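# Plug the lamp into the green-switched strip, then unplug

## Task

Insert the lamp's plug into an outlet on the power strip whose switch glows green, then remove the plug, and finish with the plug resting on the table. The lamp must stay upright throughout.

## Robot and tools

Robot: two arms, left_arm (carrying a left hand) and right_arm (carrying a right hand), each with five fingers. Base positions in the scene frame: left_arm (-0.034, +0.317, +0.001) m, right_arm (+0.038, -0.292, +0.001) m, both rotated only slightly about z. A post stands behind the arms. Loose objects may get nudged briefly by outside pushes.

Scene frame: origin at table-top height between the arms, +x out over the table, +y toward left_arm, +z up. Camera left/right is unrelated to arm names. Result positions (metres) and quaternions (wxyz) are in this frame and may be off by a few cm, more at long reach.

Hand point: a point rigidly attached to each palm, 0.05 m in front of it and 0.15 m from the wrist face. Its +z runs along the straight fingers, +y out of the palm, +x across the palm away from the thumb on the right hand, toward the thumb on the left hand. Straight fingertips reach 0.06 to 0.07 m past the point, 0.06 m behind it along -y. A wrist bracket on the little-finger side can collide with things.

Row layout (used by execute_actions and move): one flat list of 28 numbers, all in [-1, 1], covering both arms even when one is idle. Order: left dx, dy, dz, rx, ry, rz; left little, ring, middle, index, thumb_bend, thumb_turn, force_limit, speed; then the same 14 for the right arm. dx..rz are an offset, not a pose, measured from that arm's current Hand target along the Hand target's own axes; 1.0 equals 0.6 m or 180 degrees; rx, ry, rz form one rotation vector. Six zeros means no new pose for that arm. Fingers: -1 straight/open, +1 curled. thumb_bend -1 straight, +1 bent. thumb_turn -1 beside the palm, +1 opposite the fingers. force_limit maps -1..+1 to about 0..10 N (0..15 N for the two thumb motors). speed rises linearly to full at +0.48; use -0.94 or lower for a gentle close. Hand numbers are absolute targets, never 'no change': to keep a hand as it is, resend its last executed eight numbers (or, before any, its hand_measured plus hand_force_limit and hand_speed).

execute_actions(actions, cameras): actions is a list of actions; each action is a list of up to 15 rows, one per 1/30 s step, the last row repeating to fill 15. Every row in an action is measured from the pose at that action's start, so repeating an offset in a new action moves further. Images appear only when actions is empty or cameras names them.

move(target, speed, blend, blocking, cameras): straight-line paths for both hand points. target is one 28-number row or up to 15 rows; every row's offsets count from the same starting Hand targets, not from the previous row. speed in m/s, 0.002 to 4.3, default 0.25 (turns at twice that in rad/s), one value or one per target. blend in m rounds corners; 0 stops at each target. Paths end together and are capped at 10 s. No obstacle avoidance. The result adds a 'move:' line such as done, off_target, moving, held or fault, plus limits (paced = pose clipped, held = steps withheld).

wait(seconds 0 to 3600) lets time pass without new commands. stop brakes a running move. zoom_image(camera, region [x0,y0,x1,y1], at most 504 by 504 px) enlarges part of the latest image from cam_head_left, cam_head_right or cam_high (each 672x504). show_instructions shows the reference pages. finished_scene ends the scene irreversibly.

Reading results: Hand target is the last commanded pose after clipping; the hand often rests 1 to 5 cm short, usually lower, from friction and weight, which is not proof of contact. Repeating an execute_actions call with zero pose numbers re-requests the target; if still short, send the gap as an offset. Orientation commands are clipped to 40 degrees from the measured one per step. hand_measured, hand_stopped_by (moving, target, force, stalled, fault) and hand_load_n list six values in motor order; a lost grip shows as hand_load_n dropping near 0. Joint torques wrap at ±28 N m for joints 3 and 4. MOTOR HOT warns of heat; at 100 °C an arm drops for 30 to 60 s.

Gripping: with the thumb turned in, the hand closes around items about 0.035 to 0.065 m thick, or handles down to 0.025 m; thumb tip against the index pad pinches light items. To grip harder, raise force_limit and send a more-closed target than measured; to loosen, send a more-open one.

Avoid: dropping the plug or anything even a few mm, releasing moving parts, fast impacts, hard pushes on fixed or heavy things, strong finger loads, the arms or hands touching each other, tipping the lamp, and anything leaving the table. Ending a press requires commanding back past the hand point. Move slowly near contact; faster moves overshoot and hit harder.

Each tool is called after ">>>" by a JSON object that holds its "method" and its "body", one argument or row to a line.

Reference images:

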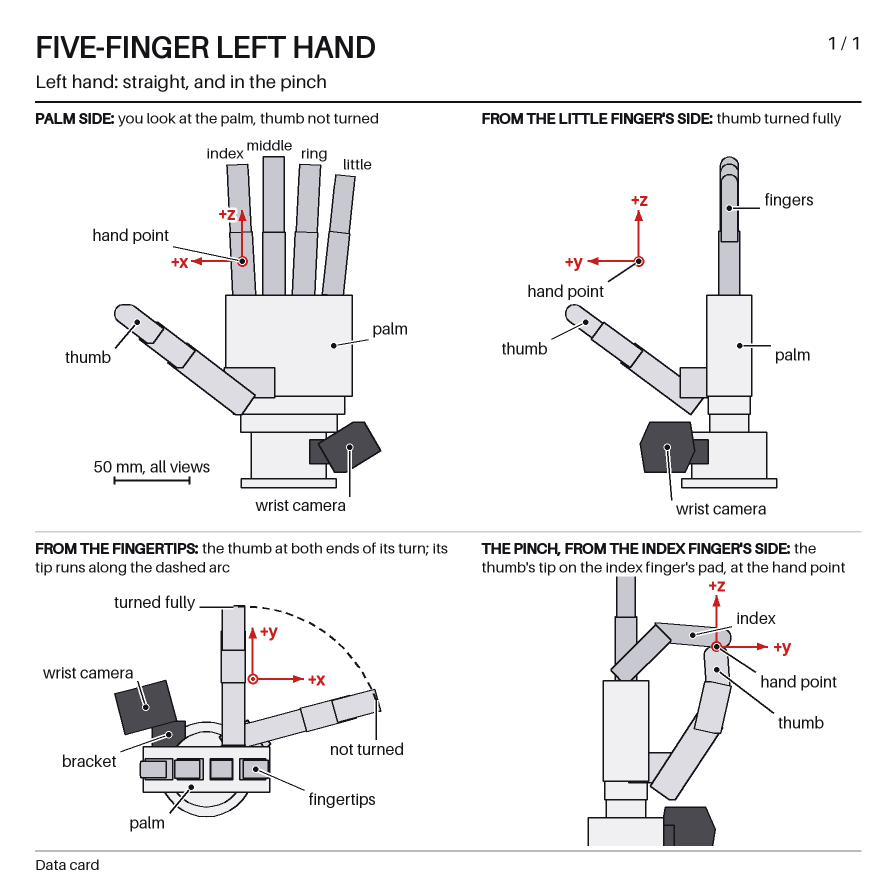

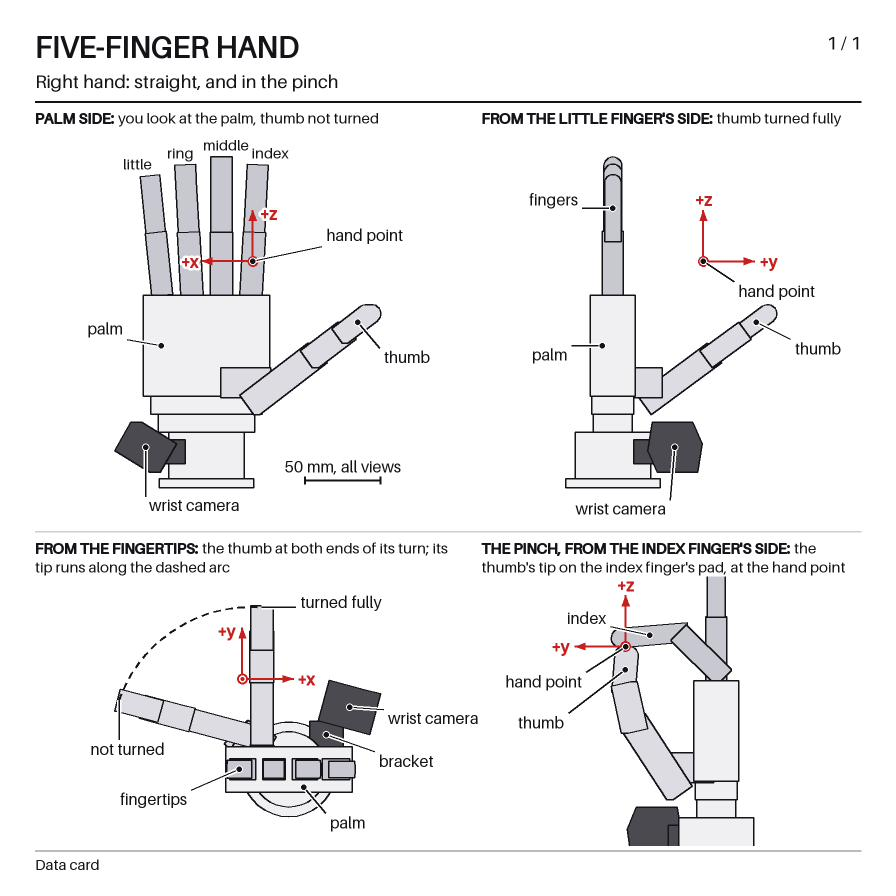

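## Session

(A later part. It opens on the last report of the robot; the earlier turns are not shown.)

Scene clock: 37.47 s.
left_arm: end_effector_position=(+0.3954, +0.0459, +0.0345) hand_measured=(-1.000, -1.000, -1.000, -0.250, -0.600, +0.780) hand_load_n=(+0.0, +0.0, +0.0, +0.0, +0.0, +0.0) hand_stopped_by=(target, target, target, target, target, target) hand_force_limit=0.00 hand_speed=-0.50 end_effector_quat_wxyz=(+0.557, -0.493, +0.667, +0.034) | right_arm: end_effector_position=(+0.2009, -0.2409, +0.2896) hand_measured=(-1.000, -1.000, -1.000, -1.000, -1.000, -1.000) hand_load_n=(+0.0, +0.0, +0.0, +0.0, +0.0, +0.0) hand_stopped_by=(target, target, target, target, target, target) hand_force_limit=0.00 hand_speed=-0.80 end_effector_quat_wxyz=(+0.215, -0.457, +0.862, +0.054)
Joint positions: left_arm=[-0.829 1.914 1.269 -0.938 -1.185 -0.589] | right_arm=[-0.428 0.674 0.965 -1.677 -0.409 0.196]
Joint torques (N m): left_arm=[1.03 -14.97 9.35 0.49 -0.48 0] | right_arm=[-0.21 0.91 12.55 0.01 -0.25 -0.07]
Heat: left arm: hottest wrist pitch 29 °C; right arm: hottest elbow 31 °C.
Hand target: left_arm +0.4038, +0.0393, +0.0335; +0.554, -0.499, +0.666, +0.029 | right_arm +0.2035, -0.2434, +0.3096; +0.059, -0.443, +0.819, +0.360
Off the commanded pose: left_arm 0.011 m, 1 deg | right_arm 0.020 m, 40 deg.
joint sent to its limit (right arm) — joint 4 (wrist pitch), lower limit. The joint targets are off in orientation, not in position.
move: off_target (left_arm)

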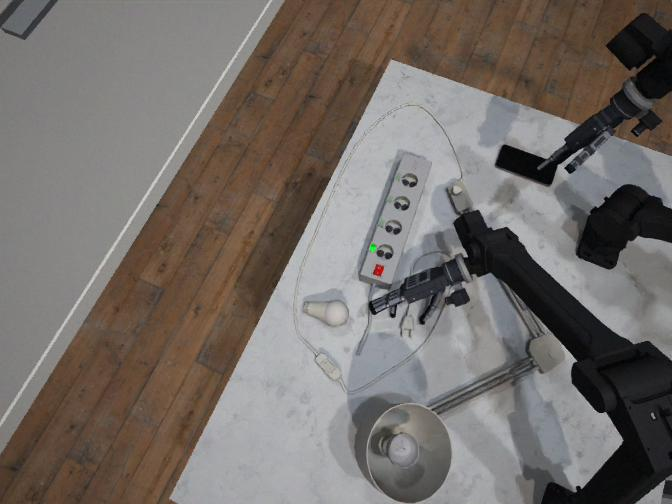

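>>> {"method": "move", "body": {
  "target": [0,0,0,0,0,0,-1,-1,-1,-0.25,-0.6,0.6,0,-0.5,0,0,0,0,0,0,-1,-1,-1,-1,-1,-1,0,-0.8],
  "speed": 0.06,
  "cameras": ["cam_high"]
}}

>>> {"method": "zoom_image", "body": {
  "camera": "cam_high",
  "region": [380, 290, 440, 350]
}}

Scene clock: 38.50 s.
left_arm: end_effector_position=(+0.3953, +0.0460, +0.0345) hand_measured=(-1.000, -1.000, -1.000, -0.250, -0.600, +0.600) hand_load_n=(+0.0, +0.0, +0.0, +0.0, +0.0, +0.0) hand_stopped_by=(target, target, target, target, target, target) hand_force_limit=0.00 hand_speed=-0.50 end_effector_quat_wxyz=(+0.557, -0.492, +0.668, +0.034) | right_arm: end_effector_position=(+0.2009, -0.2409, +0.2896) hand_measured=(-1.000, -1.000, -1.000, -1.000, -1.000, -1.000) hand_load_n=(+0.0, +0.0, +0.0, +0.0, -0.5, +0.0) hand_stopped_by=(target, target, target, target, target, target) hand_force_limit=0.00 hand_speed=-0.80 end_effector_quat_wxyz=(+0.215, -0.457, +0.862, +0.054)
Joint positions: left_arm=[-0.829 1.914 1.269 -0.938 -1.185 -0.587] | right_arm=[-0.428 0.674 0.965 -1.677 -0.409 0.196]
Joint torques (N m): left_arm=[0.97 -15.03 9.35 0.54 -0.49 -0.02] | right_arm=[-0.15 0.85 12.55 0.01 -0.25 -0.06]
Heat: left arm: hottest wrist pitch 29 °C; right arm: hottest elbow 31 °C.
Hand target: left_arm +0.4038, +0.0393, +0.0335; +0.554, -0.499, +0.666, +0.029 | right_arm +0.2035, -0.2434, +0.3096; +0.059, -0.443, +0.819, +0.360
Off the commanded pose: left_arm 0.011 m, 1 deg | right_arm 0.020 m, 40 deg.
joint sent to its limit (right arm) — joint 4 (wrist pitch), lower limit. The joint targets are off in orientation, not in position.
move: done

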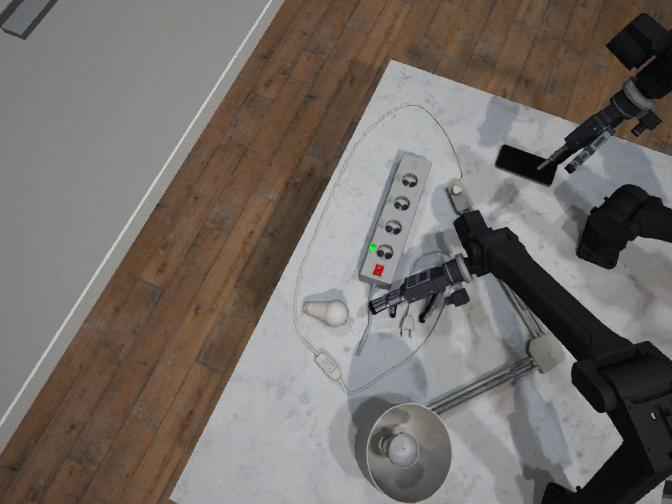

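Scaled by 8.400 from the camera's image (finer frame: 960x720).

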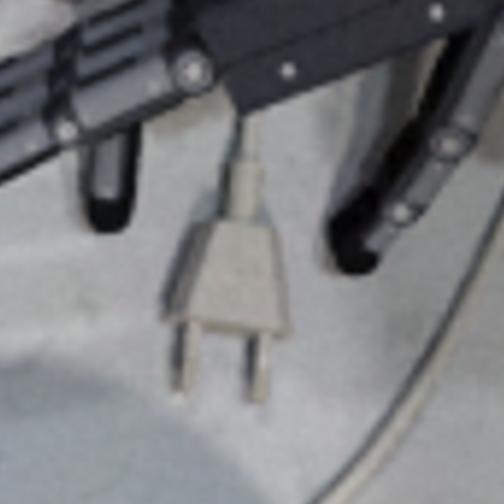

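>>> {"method": "move", "body": {
  "target": [0,0.0023,0.0095,0,0,0,-1,-1,-1,-0.25,-0.6,0.6,0,-0.5,0,0,0,0,0,0,-1,-1,-1,-1,-1,-1,0,-0.8],
  "speed": 0.06,
  "cameras": ["cam_high"]
}}

>>> {"method": "zoom_image", "body": {
  "camera": "cam_high",
  "region": [380, 290, 440, 350]
}}

Scene clock: 39.87 s.
left_arm: end_effector_position=(+0.4001, +0.0466, +0.0345) hand_measured=(-1.000, -1.000, -1.000, -0.250, -0.600, +0.600) hand_load_n=(+0.0, -0.5, -0.5, -1.0, +0.0, -0.5) hand_stopped_by=(target, target, target, target, target, target) hand_force_limit=0.00 hand_speed=-0.50 end_effector_quat_wxyz=(+0.557, -0.491, +0.668, +0.033) | right_arm: end_effector_position=(+0.2009, -0.2409, +0.2896) hand_measured=(-1.000, -1.000, -1.000, -1.000, -1.000, -1.000) hand_load_n=(+0.0, +0.0, +0.0, +0.0, +0.0, +0.0) hand_stopped_by=(target, target, target, target, target, target) hand_force_limit=0.00 hand_speed=-0.80 end_effector_quat_wxyz=(+0.215, -0.457, +0.862, +0.054)
Joint positions: left_arm=[-0.822 1.914 1.269 -0.911 -1.185 -0.558] | right_arm=[-0.428 0.674 0.965 -1.677 -0.409 0.196]
Joint torques (N m): left_arm=[1.14 -15.15 8.36 0.76 -0.49 -0.04] | right_arm=[-0.15 0.79 12.55 0.01 -0.25 -0.06]
Heat: left arm: hottest wrist pitch 29 °C; right arm: hottest elbow 31 °C.
Hand target: left_arm +0.4069, +0.0434, +0.0306; +0.554, -0.499, +0.666, +0.029 | right_arm +0.2035, -0.2434, +0.3096; +0.059, -0.443, +0.819, +0.360
Off the commanded pose: left_arm 0.008 m, 1 deg | right_arm 0.020 m, 40 deg.
joint sent to its limit (right arm) — joint 4 (wrist pitch), lower limit. The joint targets are off in orientation, not in position.
move: done

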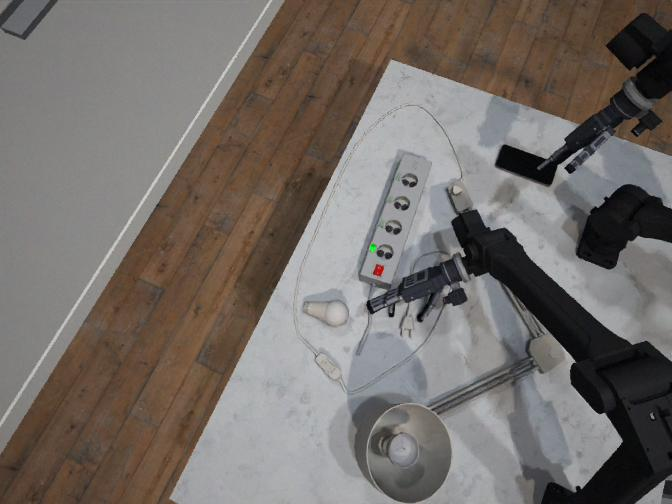

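Scaled by 8.400 from the camera's image (finer frame: 960x720).

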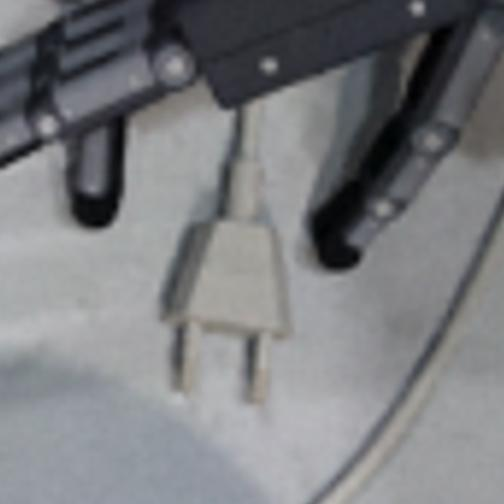

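>>> {"method": "move", "body": {
  "target": [-0.0072,0.008,0.0079,0,0,0,-1,-1,-1,-0.25,-0.6,0.6,0,-0.5,0,0,0,0,0,0,-1,-1,-1,-1,-1,-1,0,-0.8],
  "speed": 0.06,
  "cameras": ["cam_high"]
}}

>>> {"method": "zoom_image", "body": {
  "camera": "cam_high",
  "region": [380, 290, 440, 350]
}}

Scene clock: 40.77 s.
left_arm: end_effector_position=(+0.4047, +0.0471, +0.0340) hand_measured=(-1.000, -1.000, -1.000, -0.250, -0.600, +0.600) hand_load_n=(+0.0, +0.0, +0.0, -1.0, +0.0, -1.0) hand_stopped_by=(target, target, target, target, target, target) hand_force_limit=0.00 hand_speed=-0.50 end_effector_quat_wxyz=(+0.558, -0.491, +0.669, +0.031) | right_arm: end_effector_position=(+0.2009, -0.2409, +0.2896) hand_measured=(-1.000, -1.000, -1.000, -1.000, -1.000, -1.000) hand_load_n=(+0.0, +0.0, -0.5, +0.0, +0.0, +0.0) hand_stopped_by=(target, target, target, target, target, target) hand_force_limit=0.00 hand_speed=-0.80 end_effector_quat_wxyz=(+0.215, -0.457, +0.862, +0.054)
Joint positions: left_arm=[-0.815 1.914 1.267 -0.879 -1.185 -0.529] | right_arm=[-0.428 0.674 0.965 -1.677 -0.409 0.196]
Joint torques (N m): left_arm=[1.32 -16.38 6.11 0.9 -0.44 -0.1] | right_arm=[-0.15 0.85 12.57 -0.01 -0.25 -0.07]
Heat: left arm: hottest wrist pitch 29 °C; right arm: hottest elbow 31 °C.
Hand target: left_arm +0.4064, +0.0513, +0.0296; +0.554, -0.499, +0.666, +0.029 | right_arm +0.2035, -0.2434, +0.3096; +0.059, -0.443, +0.819, +0.360
Off the commanded pose: left_arm 0.006 m, 1 deg | right_arm 0.020 m, 40 deg.
joint sent to its limit (right arm) — joint 4 (wrist pitch), lower limit. The joint targets are off in orientation, not in position.
move: done

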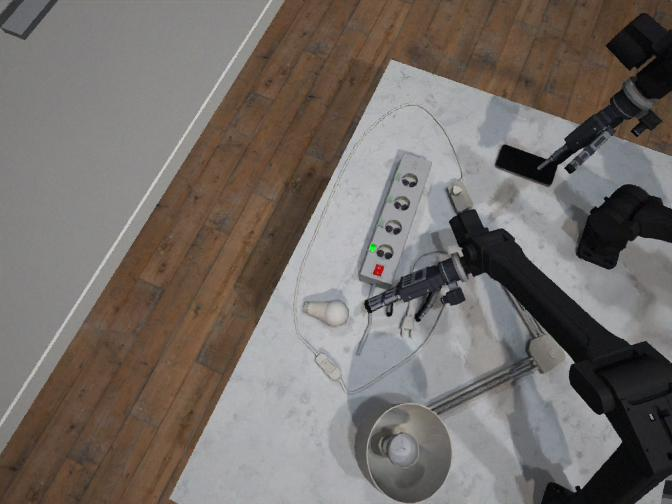

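Scaled by 8.400 from the camera's image (finer frame: 960x720).

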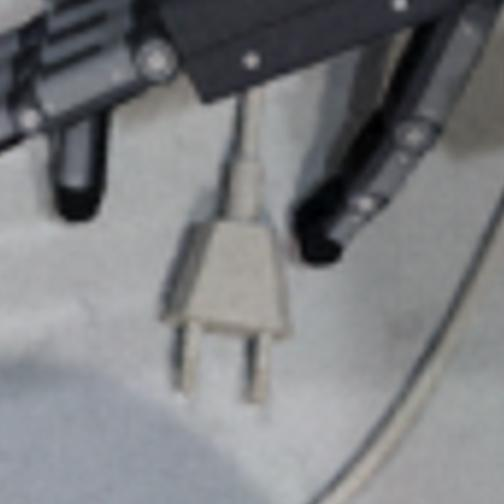

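>>> {"method": "move", "body": {
  "target": [-0.030,-0.021,-0.0223,0,0,0,-1,-1,-1,-0.25,-0.6,0.6,0,-0.5,0,0,0,0,0,0,-1,-1,-1,-1,-1,-1,0,-0.8],
  "speed": 0.06,
  "cameras": ["cam_high"]
}}

>>> {"method": "zoom_image", "body": {
  "camera": "cam_high",
  "region": [380, 290, 440, 350]
}}

Scene clock: 42.03 s.
left_arm: end_effector_position=(+0.3979, +0.0530, +0.0377) hand_measured=(-1.000, -1.000, -1.000, -0.250, -0.600, +0.600) hand_load_n=(+0.0, +0.0, -0.5, +0.0, +0.0, +0.0) hand_stopped_by=(target, target, target, target, target, target) hand_force_limit=0.00 hand_speed=-0.50 end_effector_quat_wxyz=(+0.553, -0.486, +0.675, +0.045) | right_arm: end_effector_position=(+0.2009, -0.2409, +0.2896) hand_measured=(-1.000, -1.000, -1.000, -1.000, -1.000, -1.000) hand_load_n=(+0.0, +0.0, +0.0, +0.0, +0.0, +0.0) hand_stopped_by=(target, target, target, target, target, target) hand_force_limit=0.00 hand_speed=-0.80 end_effector_quat_wxyz=(+0.215, -0.457, +0.862, +0.054)
Joint positions: left_arm=[-0.815 1.905 1.267 -0.931 -1.176 -0.542] | right_arm=[-0.428 0.674 0.965 -1.677 -0.409 0.196]
Joint torques (N m): left_arm=[0.73 -18.61 8.25 -0.08 -0.81 -0.17] | right_arm=[-0.15 0.91 12.56 0.01 -0.25 -0.06]
Heat: left arm: hottest wrist pitch 29 °C; right arm: hottest elbow 31 °C.
Hand target: left_arm +0.4036, +0.0484, +0.0551; +0.554, -0.499, +0.666, +0.029 | right_arm +0.2035, -0.2434, +0.3096; +0.059, -0.443, +0.819, +0.360
Off the commanded pose: left_arm 0.019 m, 3 deg | right_arm 0.020 m, 40 deg.
joint sent to its limit (right arm) — joint 4 (wrist pitch), lower limit. The joint targets are off in orientation, not in position.
move: off_target (left_arm)

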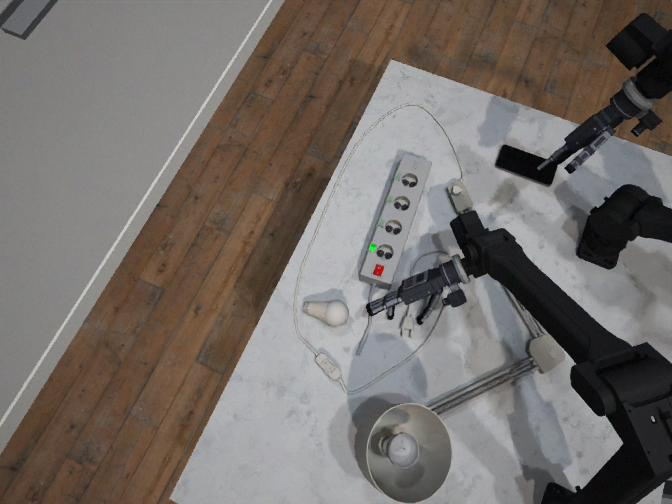

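Scaled by 8.400 from the camera's image (finer frame: 960x720).

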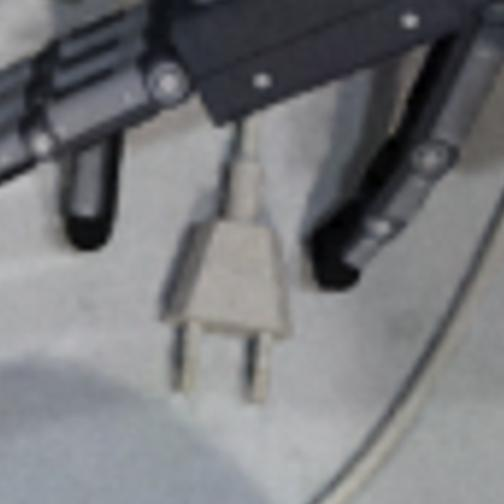

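>>> {"method": "move", "body": {
  "target": [0.0262,0.0222,0.0138,0,0,0,-1,-1,-1,-0.25,-0.6,0.6,0,-0.5,0,0,0,0,0,0,-1,-1,-1,-1,-1,-1,0,-0.8],
  "speed": 0.06,
  "cameras": ["cam_high"]
}}

>>> {"method": "zoom_image", "body": {
  "camera": "cam_high",
  "region": [380, 290, 440, 350]
}}

Scene clock: 42.97 s.
left_arm: end_effector_position=(+0.4006, +0.0502, +0.0352) hand_measured=(-1.000, -1.000, -1.000, -0.250, -0.600, +0.600) hand_load_n=(+0.0, +0.0, +0.0, +0.0, +0.0, +0.0) hand_stopped_by=(target, target, target, target, target, target) hand_force_limit=0.00 hand_speed=-0.50 end_effector_quat_wxyz=(+0.555, -0.493, +0.670, +0.034) | right_arm: end_effector_position=(+0.2009, -0.2409, +0.2896) hand_measured=(-1.000, -1.000, -1.000, -1.000, -1.000, -1.000) hand_load_n=(+0.0, +0.0, +0.0, +0.0, +0.0, +0.0) hand_stopped_by=(target, target, target, target, target, target) hand_force_limit=0.00 hand_speed=-0.80 end_effector_quat_wxyz=(+0.215, -0.457, +0.862, +0.054)
Joint positions: left_arm=[-0.815 1.905 1.26 -0.9 -1.179 -0.545] | right_arm=[-0.428 0.674 0.965 -1.677 -0.409 0.196]
Joint torques (N m): left_arm=[0.67 -16.09 6.64 0.69 -0.73 -0.15] | right_arm=[-0.15 0.85 12.56 0.01 -0.25 -0.06]
Heat: left arm: hottest wrist pitch 28 °C; right arm: hottest elbow 31 °C.
Hand target: left_arm +0.4019, +0.0502, +0.0329; +0.554, -0.499, +0.666, +0.029 | right_arm +0.2035, -0.2434, +0.3096; +0.059, -0.443, +0.819, +0.360
Off the commanded pose: left_arm 0.003 m, 1 deg | right_arm 0.020 m, 40 deg.
joint sent to its limit (right arm) — joint 4 (wrist pitch), lower limit. The joint targets are off in orientation, not in position.
move: done

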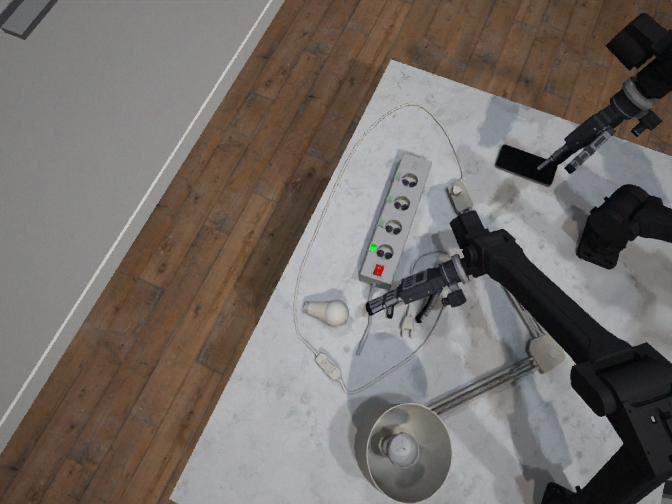

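Scaled by 8.400 from the camera's image (finer frame: 960x720).

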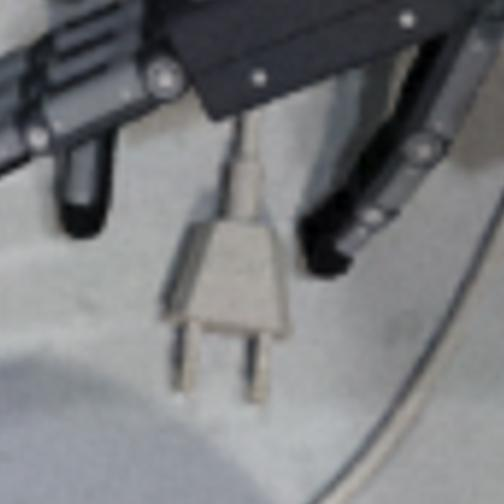

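>>> {"method": "move", "body": {
  "target": [-0.0018,0.0083,-0.0032,0,0,0,-1,-1,-1,-0.25,-0.6,0.6,0,-0.5,0,0,0,0,0,0,-1,-1,-1,-1,-1,-1,0,-0.8],
  "speed": 0.06,
  "cameras": ["cam_high"]
}}

>>> {"method": "zoom_image", "body": {
  "camera": "cam_high",
  "region": [380, 290, 440, 350]
}}

Scene clock: 43.80 s.
left_arm: end_effector_position=(+0.3996, +0.0525, +0.0341) hand_measured=(-1.000, -1.000, -1.000, -0.250, -0.600, +0.600) hand_load_n=(-0.5, +0.0, +0.0, +0.0, +0.0, +0.0) hand_stopped_by=(target, target, target, target, target, target) hand_force_limit=0.00 hand_speed=-0.50 end_effector_quat_wxyz=(+0.557, -0.493, +0.667, +0.035) | right_arm: end_effector_position=(+0.2009, -0.2409, +0.2896) hand_measured=(-1.000, -1.000, -1.000, -1.000, -1.000, -1.000) hand_load_n=(+0.0, +0.0, +0.0, +0.0, +0.0, +0.0) hand_stopped_by=(target, target, target, target, target, target) hand_force_limit=0.00 hand_speed=-0.80 end_effector_quat_wxyz=(+0.215, -0.457, +0.862, +0.054)
Joint positions: left_arm=[-0.815 1.905 1.254 -0.899 -1.185 -0.553] | right_arm=[-0.428 0.674 0.965 -1.677 -0.409 0.196]
Joint torques (N m): left_arm=[0.32 -16.62 5.97 0.5 -0.48 -0.19] | right_arm=[-0.15 0.91 12.56 -0.01 -0.25 -0.07]
Heat: left arm: hottest wrist pitch 28 °C; right arm: hottest elbow 31 °C.
Hand target: left_arm +0.3970, +0.0522, +0.0320; +0.554, -0.499, +0.666, +0.029 | right_arm +0.2035, -0.2434, +0.3096; +0.059, -0.443, +0.819, +0.360
Off the commanded pose: left_arm 0.003 m, 1 deg | right_arm 0.020 m, 40 deg.
joint sent to its limit (right arm) — joint 4 (wrist pitch), lower limit. The joint targets are off in orientation, not in position.
move: done

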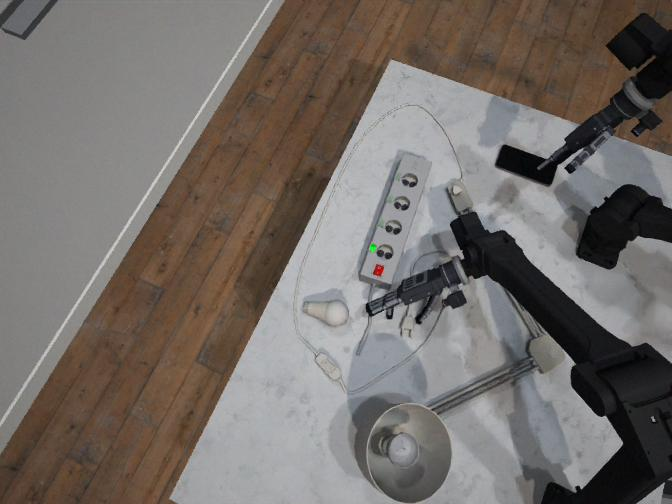

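Scaled by 8.400 from the camera's image (finer frame: 960x720).

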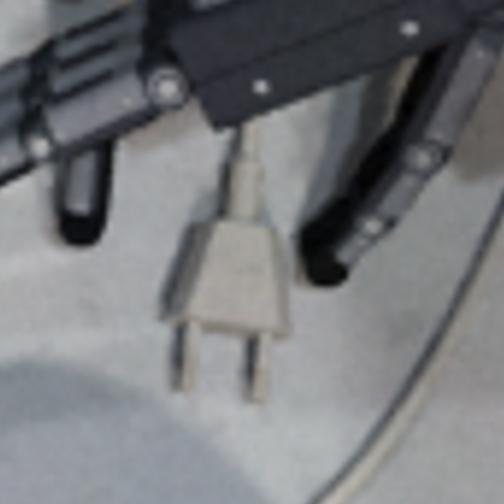

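>>> {"method": "move", "body": {
  "target": [0,0.0062,-0.009,0,0,0,-1,-1,-1,-0.15,-0.6,0.6,0,-0.5,0,0,0,0,0,0,-1,-1,-1,-1,-1,-1,0,-0.8],
  "speed": 0.06,
  "cameras": ["cam_high"]
}}

>>> {"method": "zoom_image", "body": {
  "camera": "cam_high",
  "region": [380, 290, 440, 350]
}}

Scene clock: 44.60 s.
left_arm: end_effector_position=(+0.3974, +0.0526, +0.0334) hand_measured=(-1.000, -1.000, -1.000, -0.150, -0.600, +0.600) hand_load_n=(+0.0, +0.0, +0.5, +0.5, -1.0, -1.0) hand_stopped_by=(target, target, target, target, target, target) hand_force_limit=0.00 hand_speed=-0.50 end_effector_quat_wxyz=(+0.559, -0.496, +0.664, +0.032) | right_arm: end_effector_position=(+0.2009, -0.2409, +0.2896) hand_measured=(-1.000, -1.000, -1.000, -1.000, -1.000, -1.000) hand_load_n=(+0.0, +0.0, +0.0, +0.0, +0.0, +0.0) hand_stopped_by=(target, target, target, target, target, target) hand_force_limit=0.00 hand_speed=-0.80 end_effector_quat_wxyz=(+0.215, -0.457, +0.862, +0.054)
Joint positions: left_arm=[-0.819 1.905 1.25 -0.908 -1.188 -0.576] | right_arm=[-0.428 0.674 0.965 -1.677 -0.409 0.196]
Joint torques (N m): left_arm=[-0.32 -16.73 5.89 -0.17 -0.33 -0.22] | right_arm=[-0.21 0.85 12.57 0.02 -0.24 -0.06]
Heat: left arm: hottest wrist pitch 28 °C; right arm: hottest elbow 31 °C.
Hand target: left_arm +0.3906, +0.0508, +0.0321; +0.554, -0.499, +0.666, +0.029 | right_arm +0.2035, -0.2434, +0.3096; +0.059, -0.443, +0.819, +0.360
Off the commanded pose: left_arm 0.007 m, 1 deg | right_arm 0.020 m, 40 deg.
joint sent to its limit (right arm) — joint 4 (wrist pitch), lower limit. The joint targets are off in orientation, not in position.
move: done

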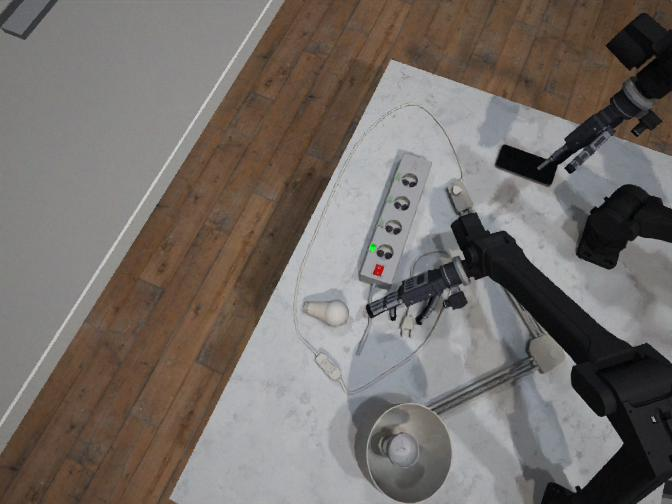

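Scaled by 8.400 from the camera's image (finer frame: 960x720).

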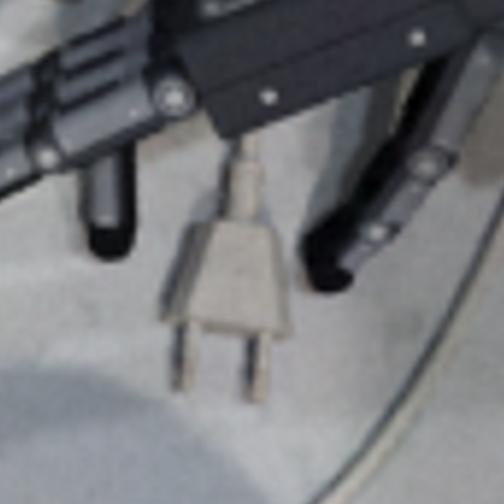

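>>> {"method": "move", "body": {
  "target": [0,0,0,0,0,0,-1,-1,-1,0.15,-0.35,0.6,-0.6,-0.85,0,0,0,0,0,0,-1,-1,-1,-1,-1,-1,0,-0.8],
  "speed": 0.06,
  "cameras": ["cam_high"]
}}

>>> {"method": "zoom_image", "body": {
  "camera": "cam_high",
  "region": [380, 290, 440, 350]
}}

Scene clock: 45.80 s.
left_arm: end_effector_position=(+0.3945, +0.0533, +0.0314) hand_measured=(-1.000, -1.000, -1.000, +0.098, -0.460, +0.600) hand_load_n=(+0.0, +0.0, -0.5, +4.5, +3.0, -1.0) hand_stopped_by=(target, target, target, force, force, target) hand_force_limit=-0.60 hand_speed=-0.85 end_effector_quat_wxyz=(+0.557, -0.494, +0.666, +0.035) | right_arm: end_effector_position=(+0.2009, -0.2409, +0.2896) hand_measured=(-1.000, -1.000, -1.000, -1.000, -1.000, -1.000) hand_load_n=(+0.0, +0.0, +0.0, +0.0, +0.0, +0.0) hand_stopped_by=(target, target, target, target, target, target) hand_force_limit=0.00 hand_speed=-0.80 end_effector_quat_wxyz=(+0.215, -0.457, +0.862, +0.054)
Joint positions: left_arm=[-0.821 1.905 1.245 -0.912 -1.184 -0.577] | right_arm=[-0.428 0.674 0.965 -1.677 -0.409 0.196]
Joint torques (N m): left_arm=[-0.15 -16.67 6.3 0.02 -0.51 -0.22] | right_arm=[-0.15 0.85 12.56 0.01 -0.24 -0.07]
Heat: left arm: hottest wrist pitch 28 °C; right arm: hottest elbow 31 °C.
Hand target: left_arm +0.3906, +0.0509, +0.0321; +0.554, -0.499, +0.666, +0.029 | right_arm +0.2035, -0.2434, +0.3096; +0.059, -0.443, +0.819, +0.360
Off the commanded pose: left_arm 0.005 m, 1 deg | right_arm 0.020 m, 40 deg.
joint sent to its limit (right arm) — joint 4 (wrist pitch), lower limit. The joint targets are off in orientation, not in position.
move: done

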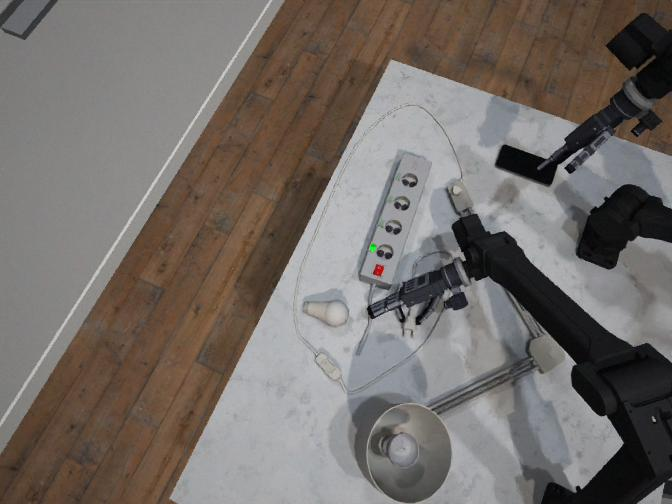

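Scaled by 8.400 from the camera's image (finer frame: 960x720).

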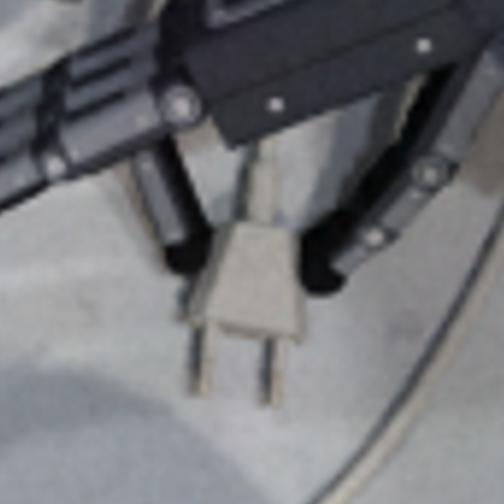

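>>> {"method": "move", "body": {
  "target": [0,0,0,0,0,0,-1,-1,-1,0.3,-0.25,0.6,-0.1,-0.9,0,0,0,0,0,0,-1,-1,-1,-1,-1,-1,0,-0.8],
  "speed": 0.06,
  "cameras": ["cam_high"]
}}

>>> {"method": "zoom_image", "body": {
  "camera": "cam_high",
  "region": [380, 290, 440, 350]
}}

Scene clock: 46.47 s.
left_arm: end_effector_position=(+0.3941, +0.0532, +0.0312) hand_measured=(-1.000, -1.000, -1.000, +0.104, -0.432, +0.600) hand_load_n=(+0.0, +0.0, +0.0, +8.0, +6.0, -1.5) hand_stopped_by=(target, target, target, force, force, target) hand_force_limit=-0.10 hand_speed=-0.90 end_effector_quat_wxyz=(+0.556, -0.494, +0.667, +0.035) | right_arm: end_effector_position=(+0.2009, -0.2409, +0.2896) hand_measured=(-1.000, -1.000, -1.000, -1.000, -1.000, -1.000) hand_load_n=(+0.0, +0.0, +0.0, +0.0, +0.0, +0.0) hand_stopped_by=(target, target, target, target, target, target) hand_force_limit=0.00 hand_speed=-0.80 end_effector_quat_wxyz=(+0.215, -0.457, +0.862, +0.054)
Joint positions: left_arm=[-0.821 1.905 1.245 -0.913 -1.183 -0.577] | right_arm=[-0.428 0.674 0.965 -1.677 -0.409 0.196]
Joint torques (N m): left_arm=[-0.09 -16.73 6.3 0.08 -0.55 -0.23] | right_arm=[-0.21 0.91 12.57 0.01 -0.25 -0.07]
Heat: left arm: hottest wrist pitch 28 °C; right arm: hottest elbow 32 °C.
Hand target: left_arm +0.3906, +0.0509, +0.0321; +0.554, -0.499, +0.666, +0.029 | right_arm +0.2035, -0.2434, +0.3096; +0.059, -0.443, +0.819, +0.360
Off the commanded pose: left_arm 0.004 m, 1 deg | right_arm 0.020 m, 40 deg.
joint sent to its limit (right arm) — joint 4 (wrist pitch), lower limit. The joint targets are off in orientation, not in position.
move: done

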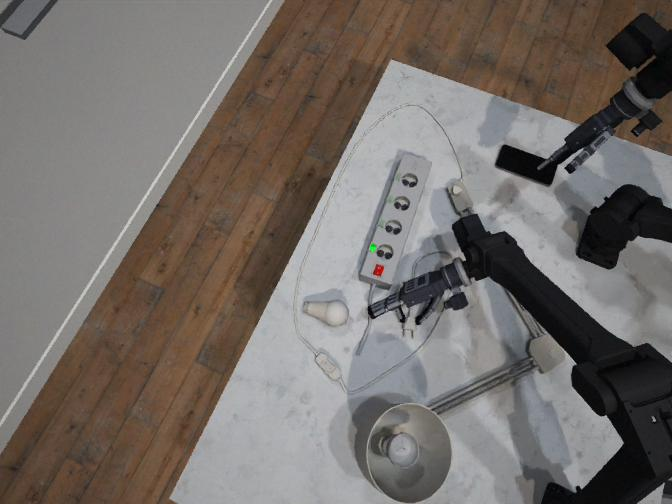

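Scaled by 8.400 from the camera's image (finer frame: 960x720).

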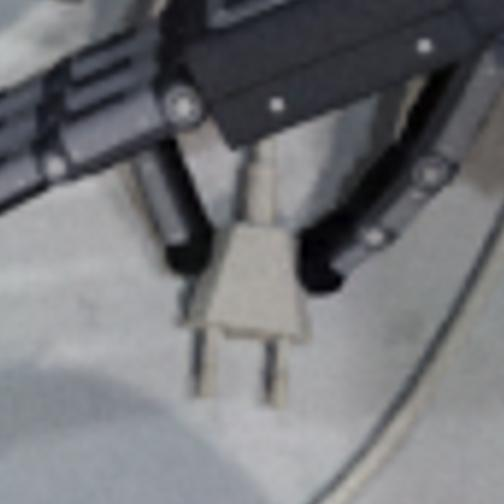

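>>> {"method": "move", "body": {
  "target": [-0.128,-0.0857,-0.0643,0,0,0,-1,-1,-1,0.3,-0.25,0.6,-0.1,-0.9,0,0,0,0,0,0,-1,-1,-1,-1,-1,-1,0,-0.8],
  "speed": 0.08,
  "cameras": ["all"]
}}

>>> {"method": "zoom_image", "body": {
  "camera": "cam_high",
  "region": [350, 230, 450, 350]
}}

Scene clock: 48.33 s.
left_arm: end_effector_position=(+0.3841, +0.0634, +0.1122) hand_measured=(-1.000, -1.000, -1.000, +0.106, -0.430, +0.600) hand_load_n=(+0.0, +0.0, +0.0, +0.0, +0.0, +0.0) hand_stopped_by=(target, target, target, force, force, target) hand_force_limit=-0.10 hand_speed=-0.90 end_effector_quat_wxyz=(+0.552, -0.487, +0.675, +0.053) | right_arm: end_effector_position=(+0.2009, -0.2409, +0.2896) hand_measured=(-1.000, -1.000, -1.000, -1.000, -1.000, -1.000) hand_load_n=(+0.0, +0.0, +0.0, +0.0, +0.0, +0.0) hand_stopped_by=(target, target, target, target, target, target) hand_force_limit=0.00 hand_speed=-0.80 end_effector_quat_wxyz=(+0.215, -0.457, +0.862, +0.054)
Joint positions: left_arm=[-0.821 1.781 1.307 -1.148 -1.175 -0.585] | right_arm=[-0.428 0.674 0.965 -1.677 -0.409 0.196]
Joint torques (N m): left_arm=[-0.09 -16.91 11 -0.16 -0.86 -0.15] | right_arm=[-0.21 0.85 12.57 0.01 -0.25 -0.07]
Heat: left arm: hottest wrist pitch 28 °C; right arm: hottest elbow 32 °C.
Hand target: left_arm +0.3907, +0.0509, +0.1323; +0.554, -0.499, +0.666, +0.029 | right_arm +0.2035, -0.2434, +0.3096; +0.059, -0.443, +0.819, +0.360
Off the commanded pose: left_arm 0.024 m, 3 deg | right_arm 0.020 m, 40 deg.
joint sent to its limit (right arm) — joint 4 (wrist pitch), lower limit. The joint targets are off in orientation, not in position.
move: off_target (left_arm)

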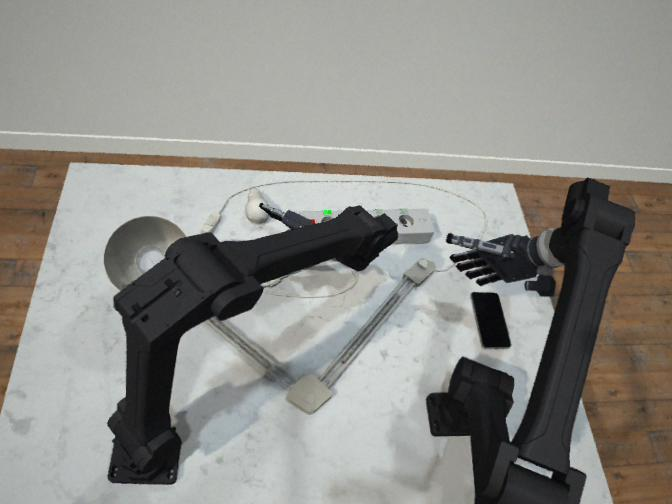

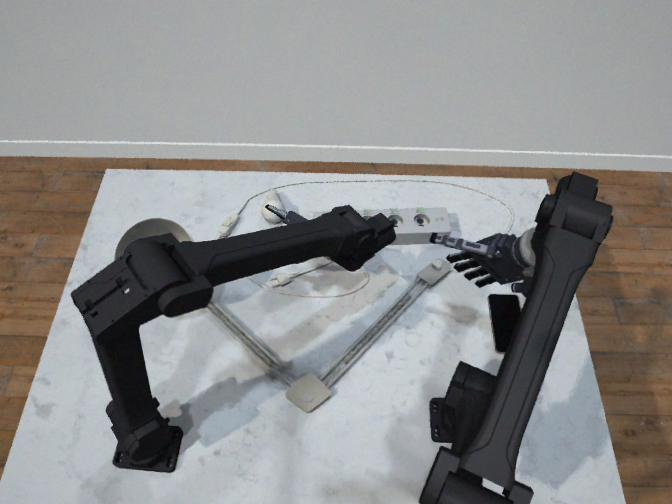

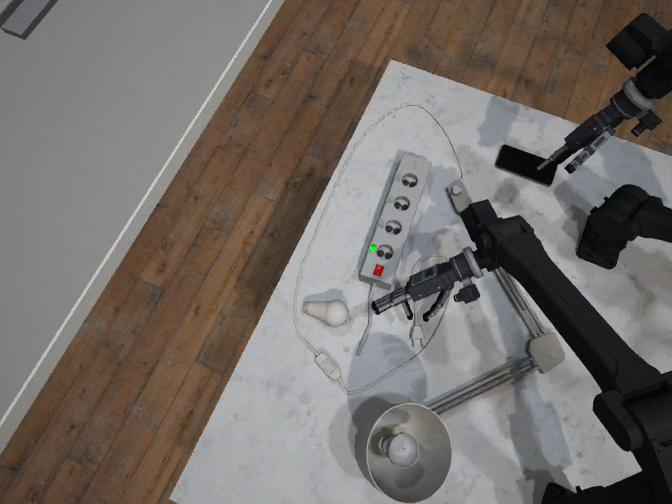

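Scaled by 4.200 from the camera's image (finer frame: 960x720).

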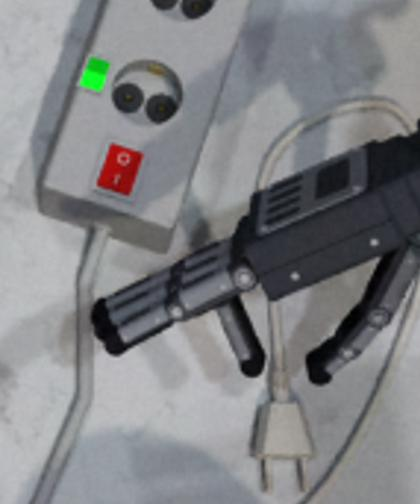

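>>> {"method": "move", "body": {
  "target": [0.058,0.08,0.0258,-0.0365,-0.0538,0.029,-1,-1,-1,-0.2,-0.6,0.6,-0.1,-0.5,0,0,0,0,0,0,-1,-1,-1,-1,-1,-1,0,-0.8],
  "speed": 0.1,
  "cameras": ["cam_high"]
}}

>>> {"method": "zoom_image", "body": {
  "camera": "cam_high",
  "region": [380, 290, 450, 360]
}}

Scene clock: 51.53 s.
left_arm: end_effector_position=(+0.3671, +0.0731, +0.0710) hand_measured=(-1.000, -1.000, -1.000, -0.200, -0.600, +0.600) hand_load_n=(+0.0, +0.0, +0.0, +0.0, +0.0, +0.0) hand_stopped_by=(target, target, target, target, target, target) hand_force_limit=-0.10 hand_speed=-0.50 end_effector_quat_wxyz=(+0.575, -0.491, +0.639, +0.144) | right_arm: end_effector_position=(+0.2009, -0.2409, +0.2896) hand_measured=(-1.000, -1.000, -1.000, -1.000, -1.000, -1.000) hand_load_n=(+0.0, +0.0, +0.0, +0.0, +0.0, +0.0) hand_stopped_by=(target, target, target, target, target, target) hand_force_limit=0.00 hand_speed=-0.80 end_effector_quat_wxyz=(+0.215, -0.457, +0.862, +0.054)
Joint positions: left_arm=[-0.837 2.003 1.429 -1.599 -1.202 -1.046] | right_arm=[-0.428 0.674 0.965 -1.677 -0.409 0.196]
Joint torques (N m): left_arm=[-0.15 -16.15 9.52 -1.1 -0.72 -0.13] | right_arm=[-0.21 0.79 12.56 -0.01 -0.25 -0.07]
Heat: left arm: hottest wrist pitch 28 °C; right arm: hottest elbow 32 °C.
Hand target: left_arm +0.3721, +0.0621, +0.0750; +0.577, -0.495, +0.636, +0.134 | right_arm +0.2035, -0.2434, +0.3096; +0.059, -0.443, +0.819, +0.360
Off the commanded pose: left_arm 0.013 m, 1 deg | right_arm 0.020 m, 40 deg.
joint sent to its limit (right arm) — joint 4 (wrist pitch), lower limit. The joint targets are off in orientation, not in position.
move: off_target (left_arm)

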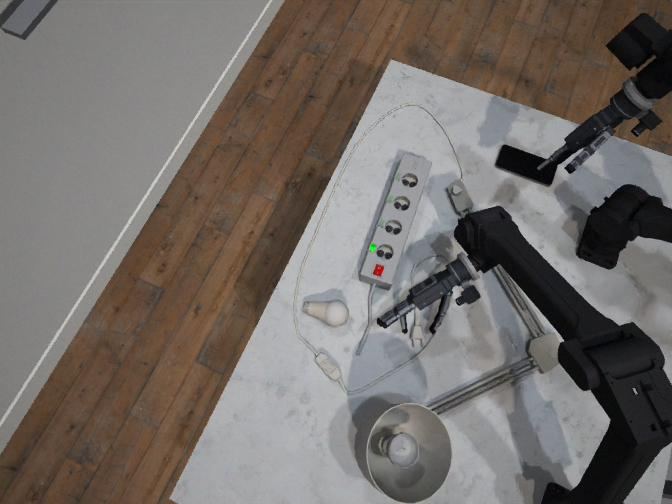

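Scaled by 7.200 from the camera's image (finer frame: 960x720).

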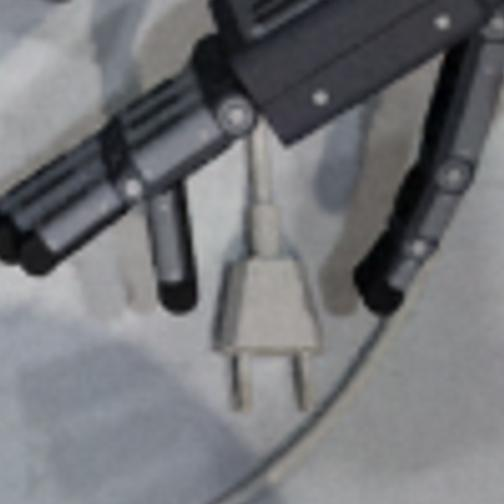

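>>> {"method": "move", "body": {
  "target": [0.0587,0.0258,0.013,0,0,0,-1,-1,-1,-0.2,-0.6,0.6,-0.1,-0.5,0,0,0,0,0,0,-1,-1,-1,-1,-1,-1,0,-0.8],
  "speed": 0.08,
  "cameras": ["cam_high"]
}}

>>> {"method": "zoom_image", "body": {
  "camera": "cam_high",
  "region": [380, 290, 450, 360]
}}

Scene clock: 52.80 s.
left_arm: end_effector_position=(+0.3665, +0.0674, +0.0373) hand_measured=(-1.000, -1.000, -1.000, -0.200, -0.600, +0.600) hand_load_n=(+0.0, +0.0, +0.0, +0.0, +0.0, +0.0) hand_stopped_by=(target, target, target, target, target, target) hand_force_limit=-0.10 hand_speed=-0.50 end_effector_quat_wxyz=(+0.576, -0.489, +0.639, +0.146) | right_arm: end_effector_position=(+0.2009, -0.2409, +0.2896) hand_measured=(-1.000, -1.000, -1.000, -1.000, -1.000, -1.000) hand_load_n=(+0.0, +0.0, +0.0, +0.0, +0.0, +0.0) hand_stopped_by=(target, target, target, target, target, target) hand_force_limit=0.00 hand_speed=-0.80 end_effector_quat_wxyz=(+0.215, -0.457, +0.862, +0.054)
Joint positions: left_arm=[-0.845 2.068 1.429 -1.556 -1.198 -1.064] | right_arm=[-0.428 0.674 0.965 -1.677 -0.409 0.196]
Joint torques (N m): left_arm=[-0.09 -16.73 7.9 -0.4 -0.68 -0.12] | right_arm=[-0.26 0.91 12.56 0.01 -0.25 -0.07]
Heat: left arm: hottest wrist pitch 28 °C; right arm: hottest elbow 32 °C.
Hand target: left_arm +0.3699, +0.0584, +0.0360; +0.577, -0.495, +0.636, +0.134 | right_arm +0.2035, -0.2434, +0.3096; +0.059, -0.443, +0.819, +0.360
Off the commanded pose: left_arm 0.010 m, 1 deg | right_arm 0.020 m, 40 deg.
joint sent to its limit (right arm) — joint 4 (wrist pitch), lower limit. The joint targets are off in orientation, not in position.
move: done

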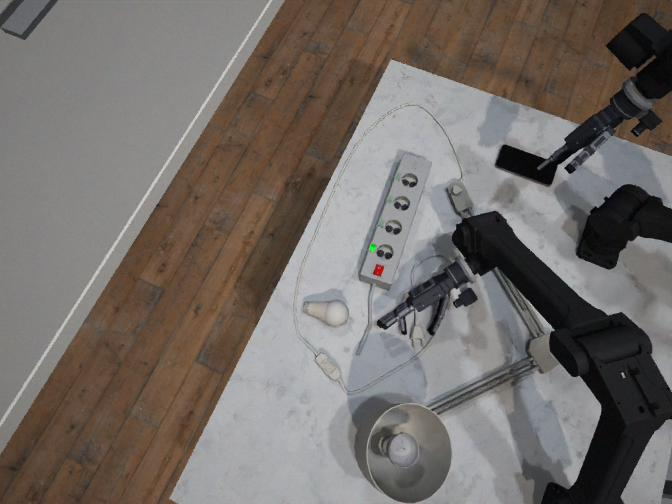

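Scaled by 7.200 from the camera's image (finer frame: 960x720).

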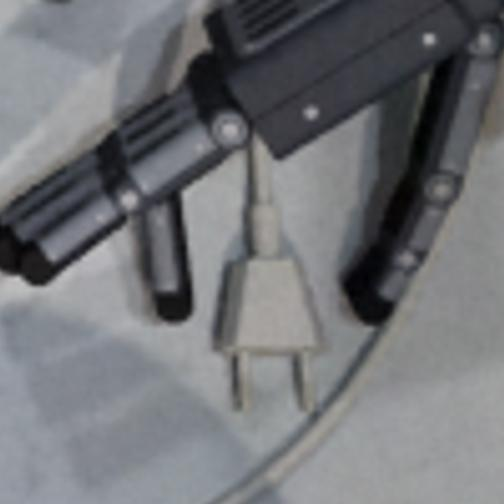

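>>> {"method": "move", "body": {
  "target": [0.0115,0.0012,0.0043,0,0,0,-1,-1,-1,-0.2,-0.6,0.6,-0.1,-0.5,0,0,0,0,0,0,-1,-1,-1,-1,-1,-1,0,-0.8],
  "speed": 0.05,
  "cameras": ["cam_high"]
}}

>>> {"method": "zoom_image", "body": {
  "camera": "cam_high",
  "region": [380, 290, 450, 360]
}}

Scene clock: 53.60 s.
left_arm: end_effector_position=(+0.3676, +0.0660, +0.0330) hand_measured=(-1.000, -1.000, -1.000, -0.200, -0.600, +0.600) hand_load_n=(+0.0, +0.0, +0.0, +0.0, +0.0, -0.5) hand_stopped_by=(target, target, target, target, target, target) hand_force_limit=-0.10 hand_speed=-0.50 end_effector_quat_wxyz=(+0.576, -0.491, +0.638, +0.142) | right_arm: end_effector_position=(+0.2009, -0.2409, +0.2896) hand_measured=(-1.000, -1.000, -1.000, -1.000, -1.000, -1.000) hand_load_n=(+0.0, +0.0, +0.0, +0.0, +0.0, +0.0) hand_stopped_by=(target, target, target, target, target, target) hand_force_limit=0.00 hand_speed=-0.80 end_effector_quat_wxyz=(+0.215, -0.457, +0.862, +0.054)
Joint positions: left_arm=[-0.845 2.074 1.429 -1.542 -1.198 -1.065] | right_arm=[-0.428 0.674 0.965 -1.677 -0.409 0.196]
Joint velocities: left_arm=[-0.015 -0.015 0.002 0.051 -0.007 -0.051] | right_arm=[within noise]
Joint torques (N m): left_arm=[0.03 -16.03 8.08 -0.36 -0.72 -0.11] | right_arm=[-0.21 0.91 12.55 0.01 -0.24 -0.06]
Heat: left arm: hottest wrist pitch 28 °C; right arm: hottest elbow 32 °C.
Hand target: left_arm +0.3720, +0.0574, +0.0289; +0.577, -0.495, +0.636, +0.134 | right_arm +0.2035, -0.2434, +0.3096; +0.059, -0.443, +0.819, +0.360
Off the commanded pose: left_arm 0.010 m, 1 deg | right_arm 0.020 m, 40 deg.
joint sent to its limit (right arm) — joint 4 (wrist pitch), lower limit. The joint targets are off in orientation, not in position.
move: done

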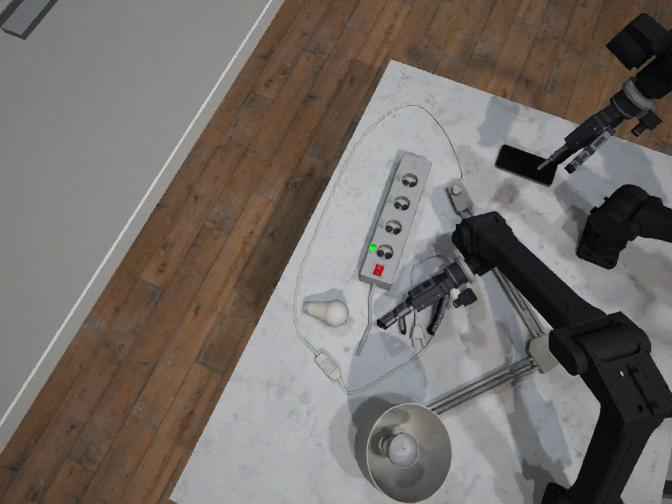

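Scaled by 7.200 from the camera's image (finer frame: 960x720).

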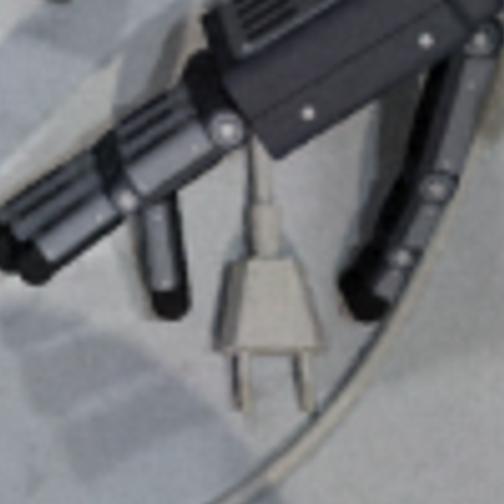

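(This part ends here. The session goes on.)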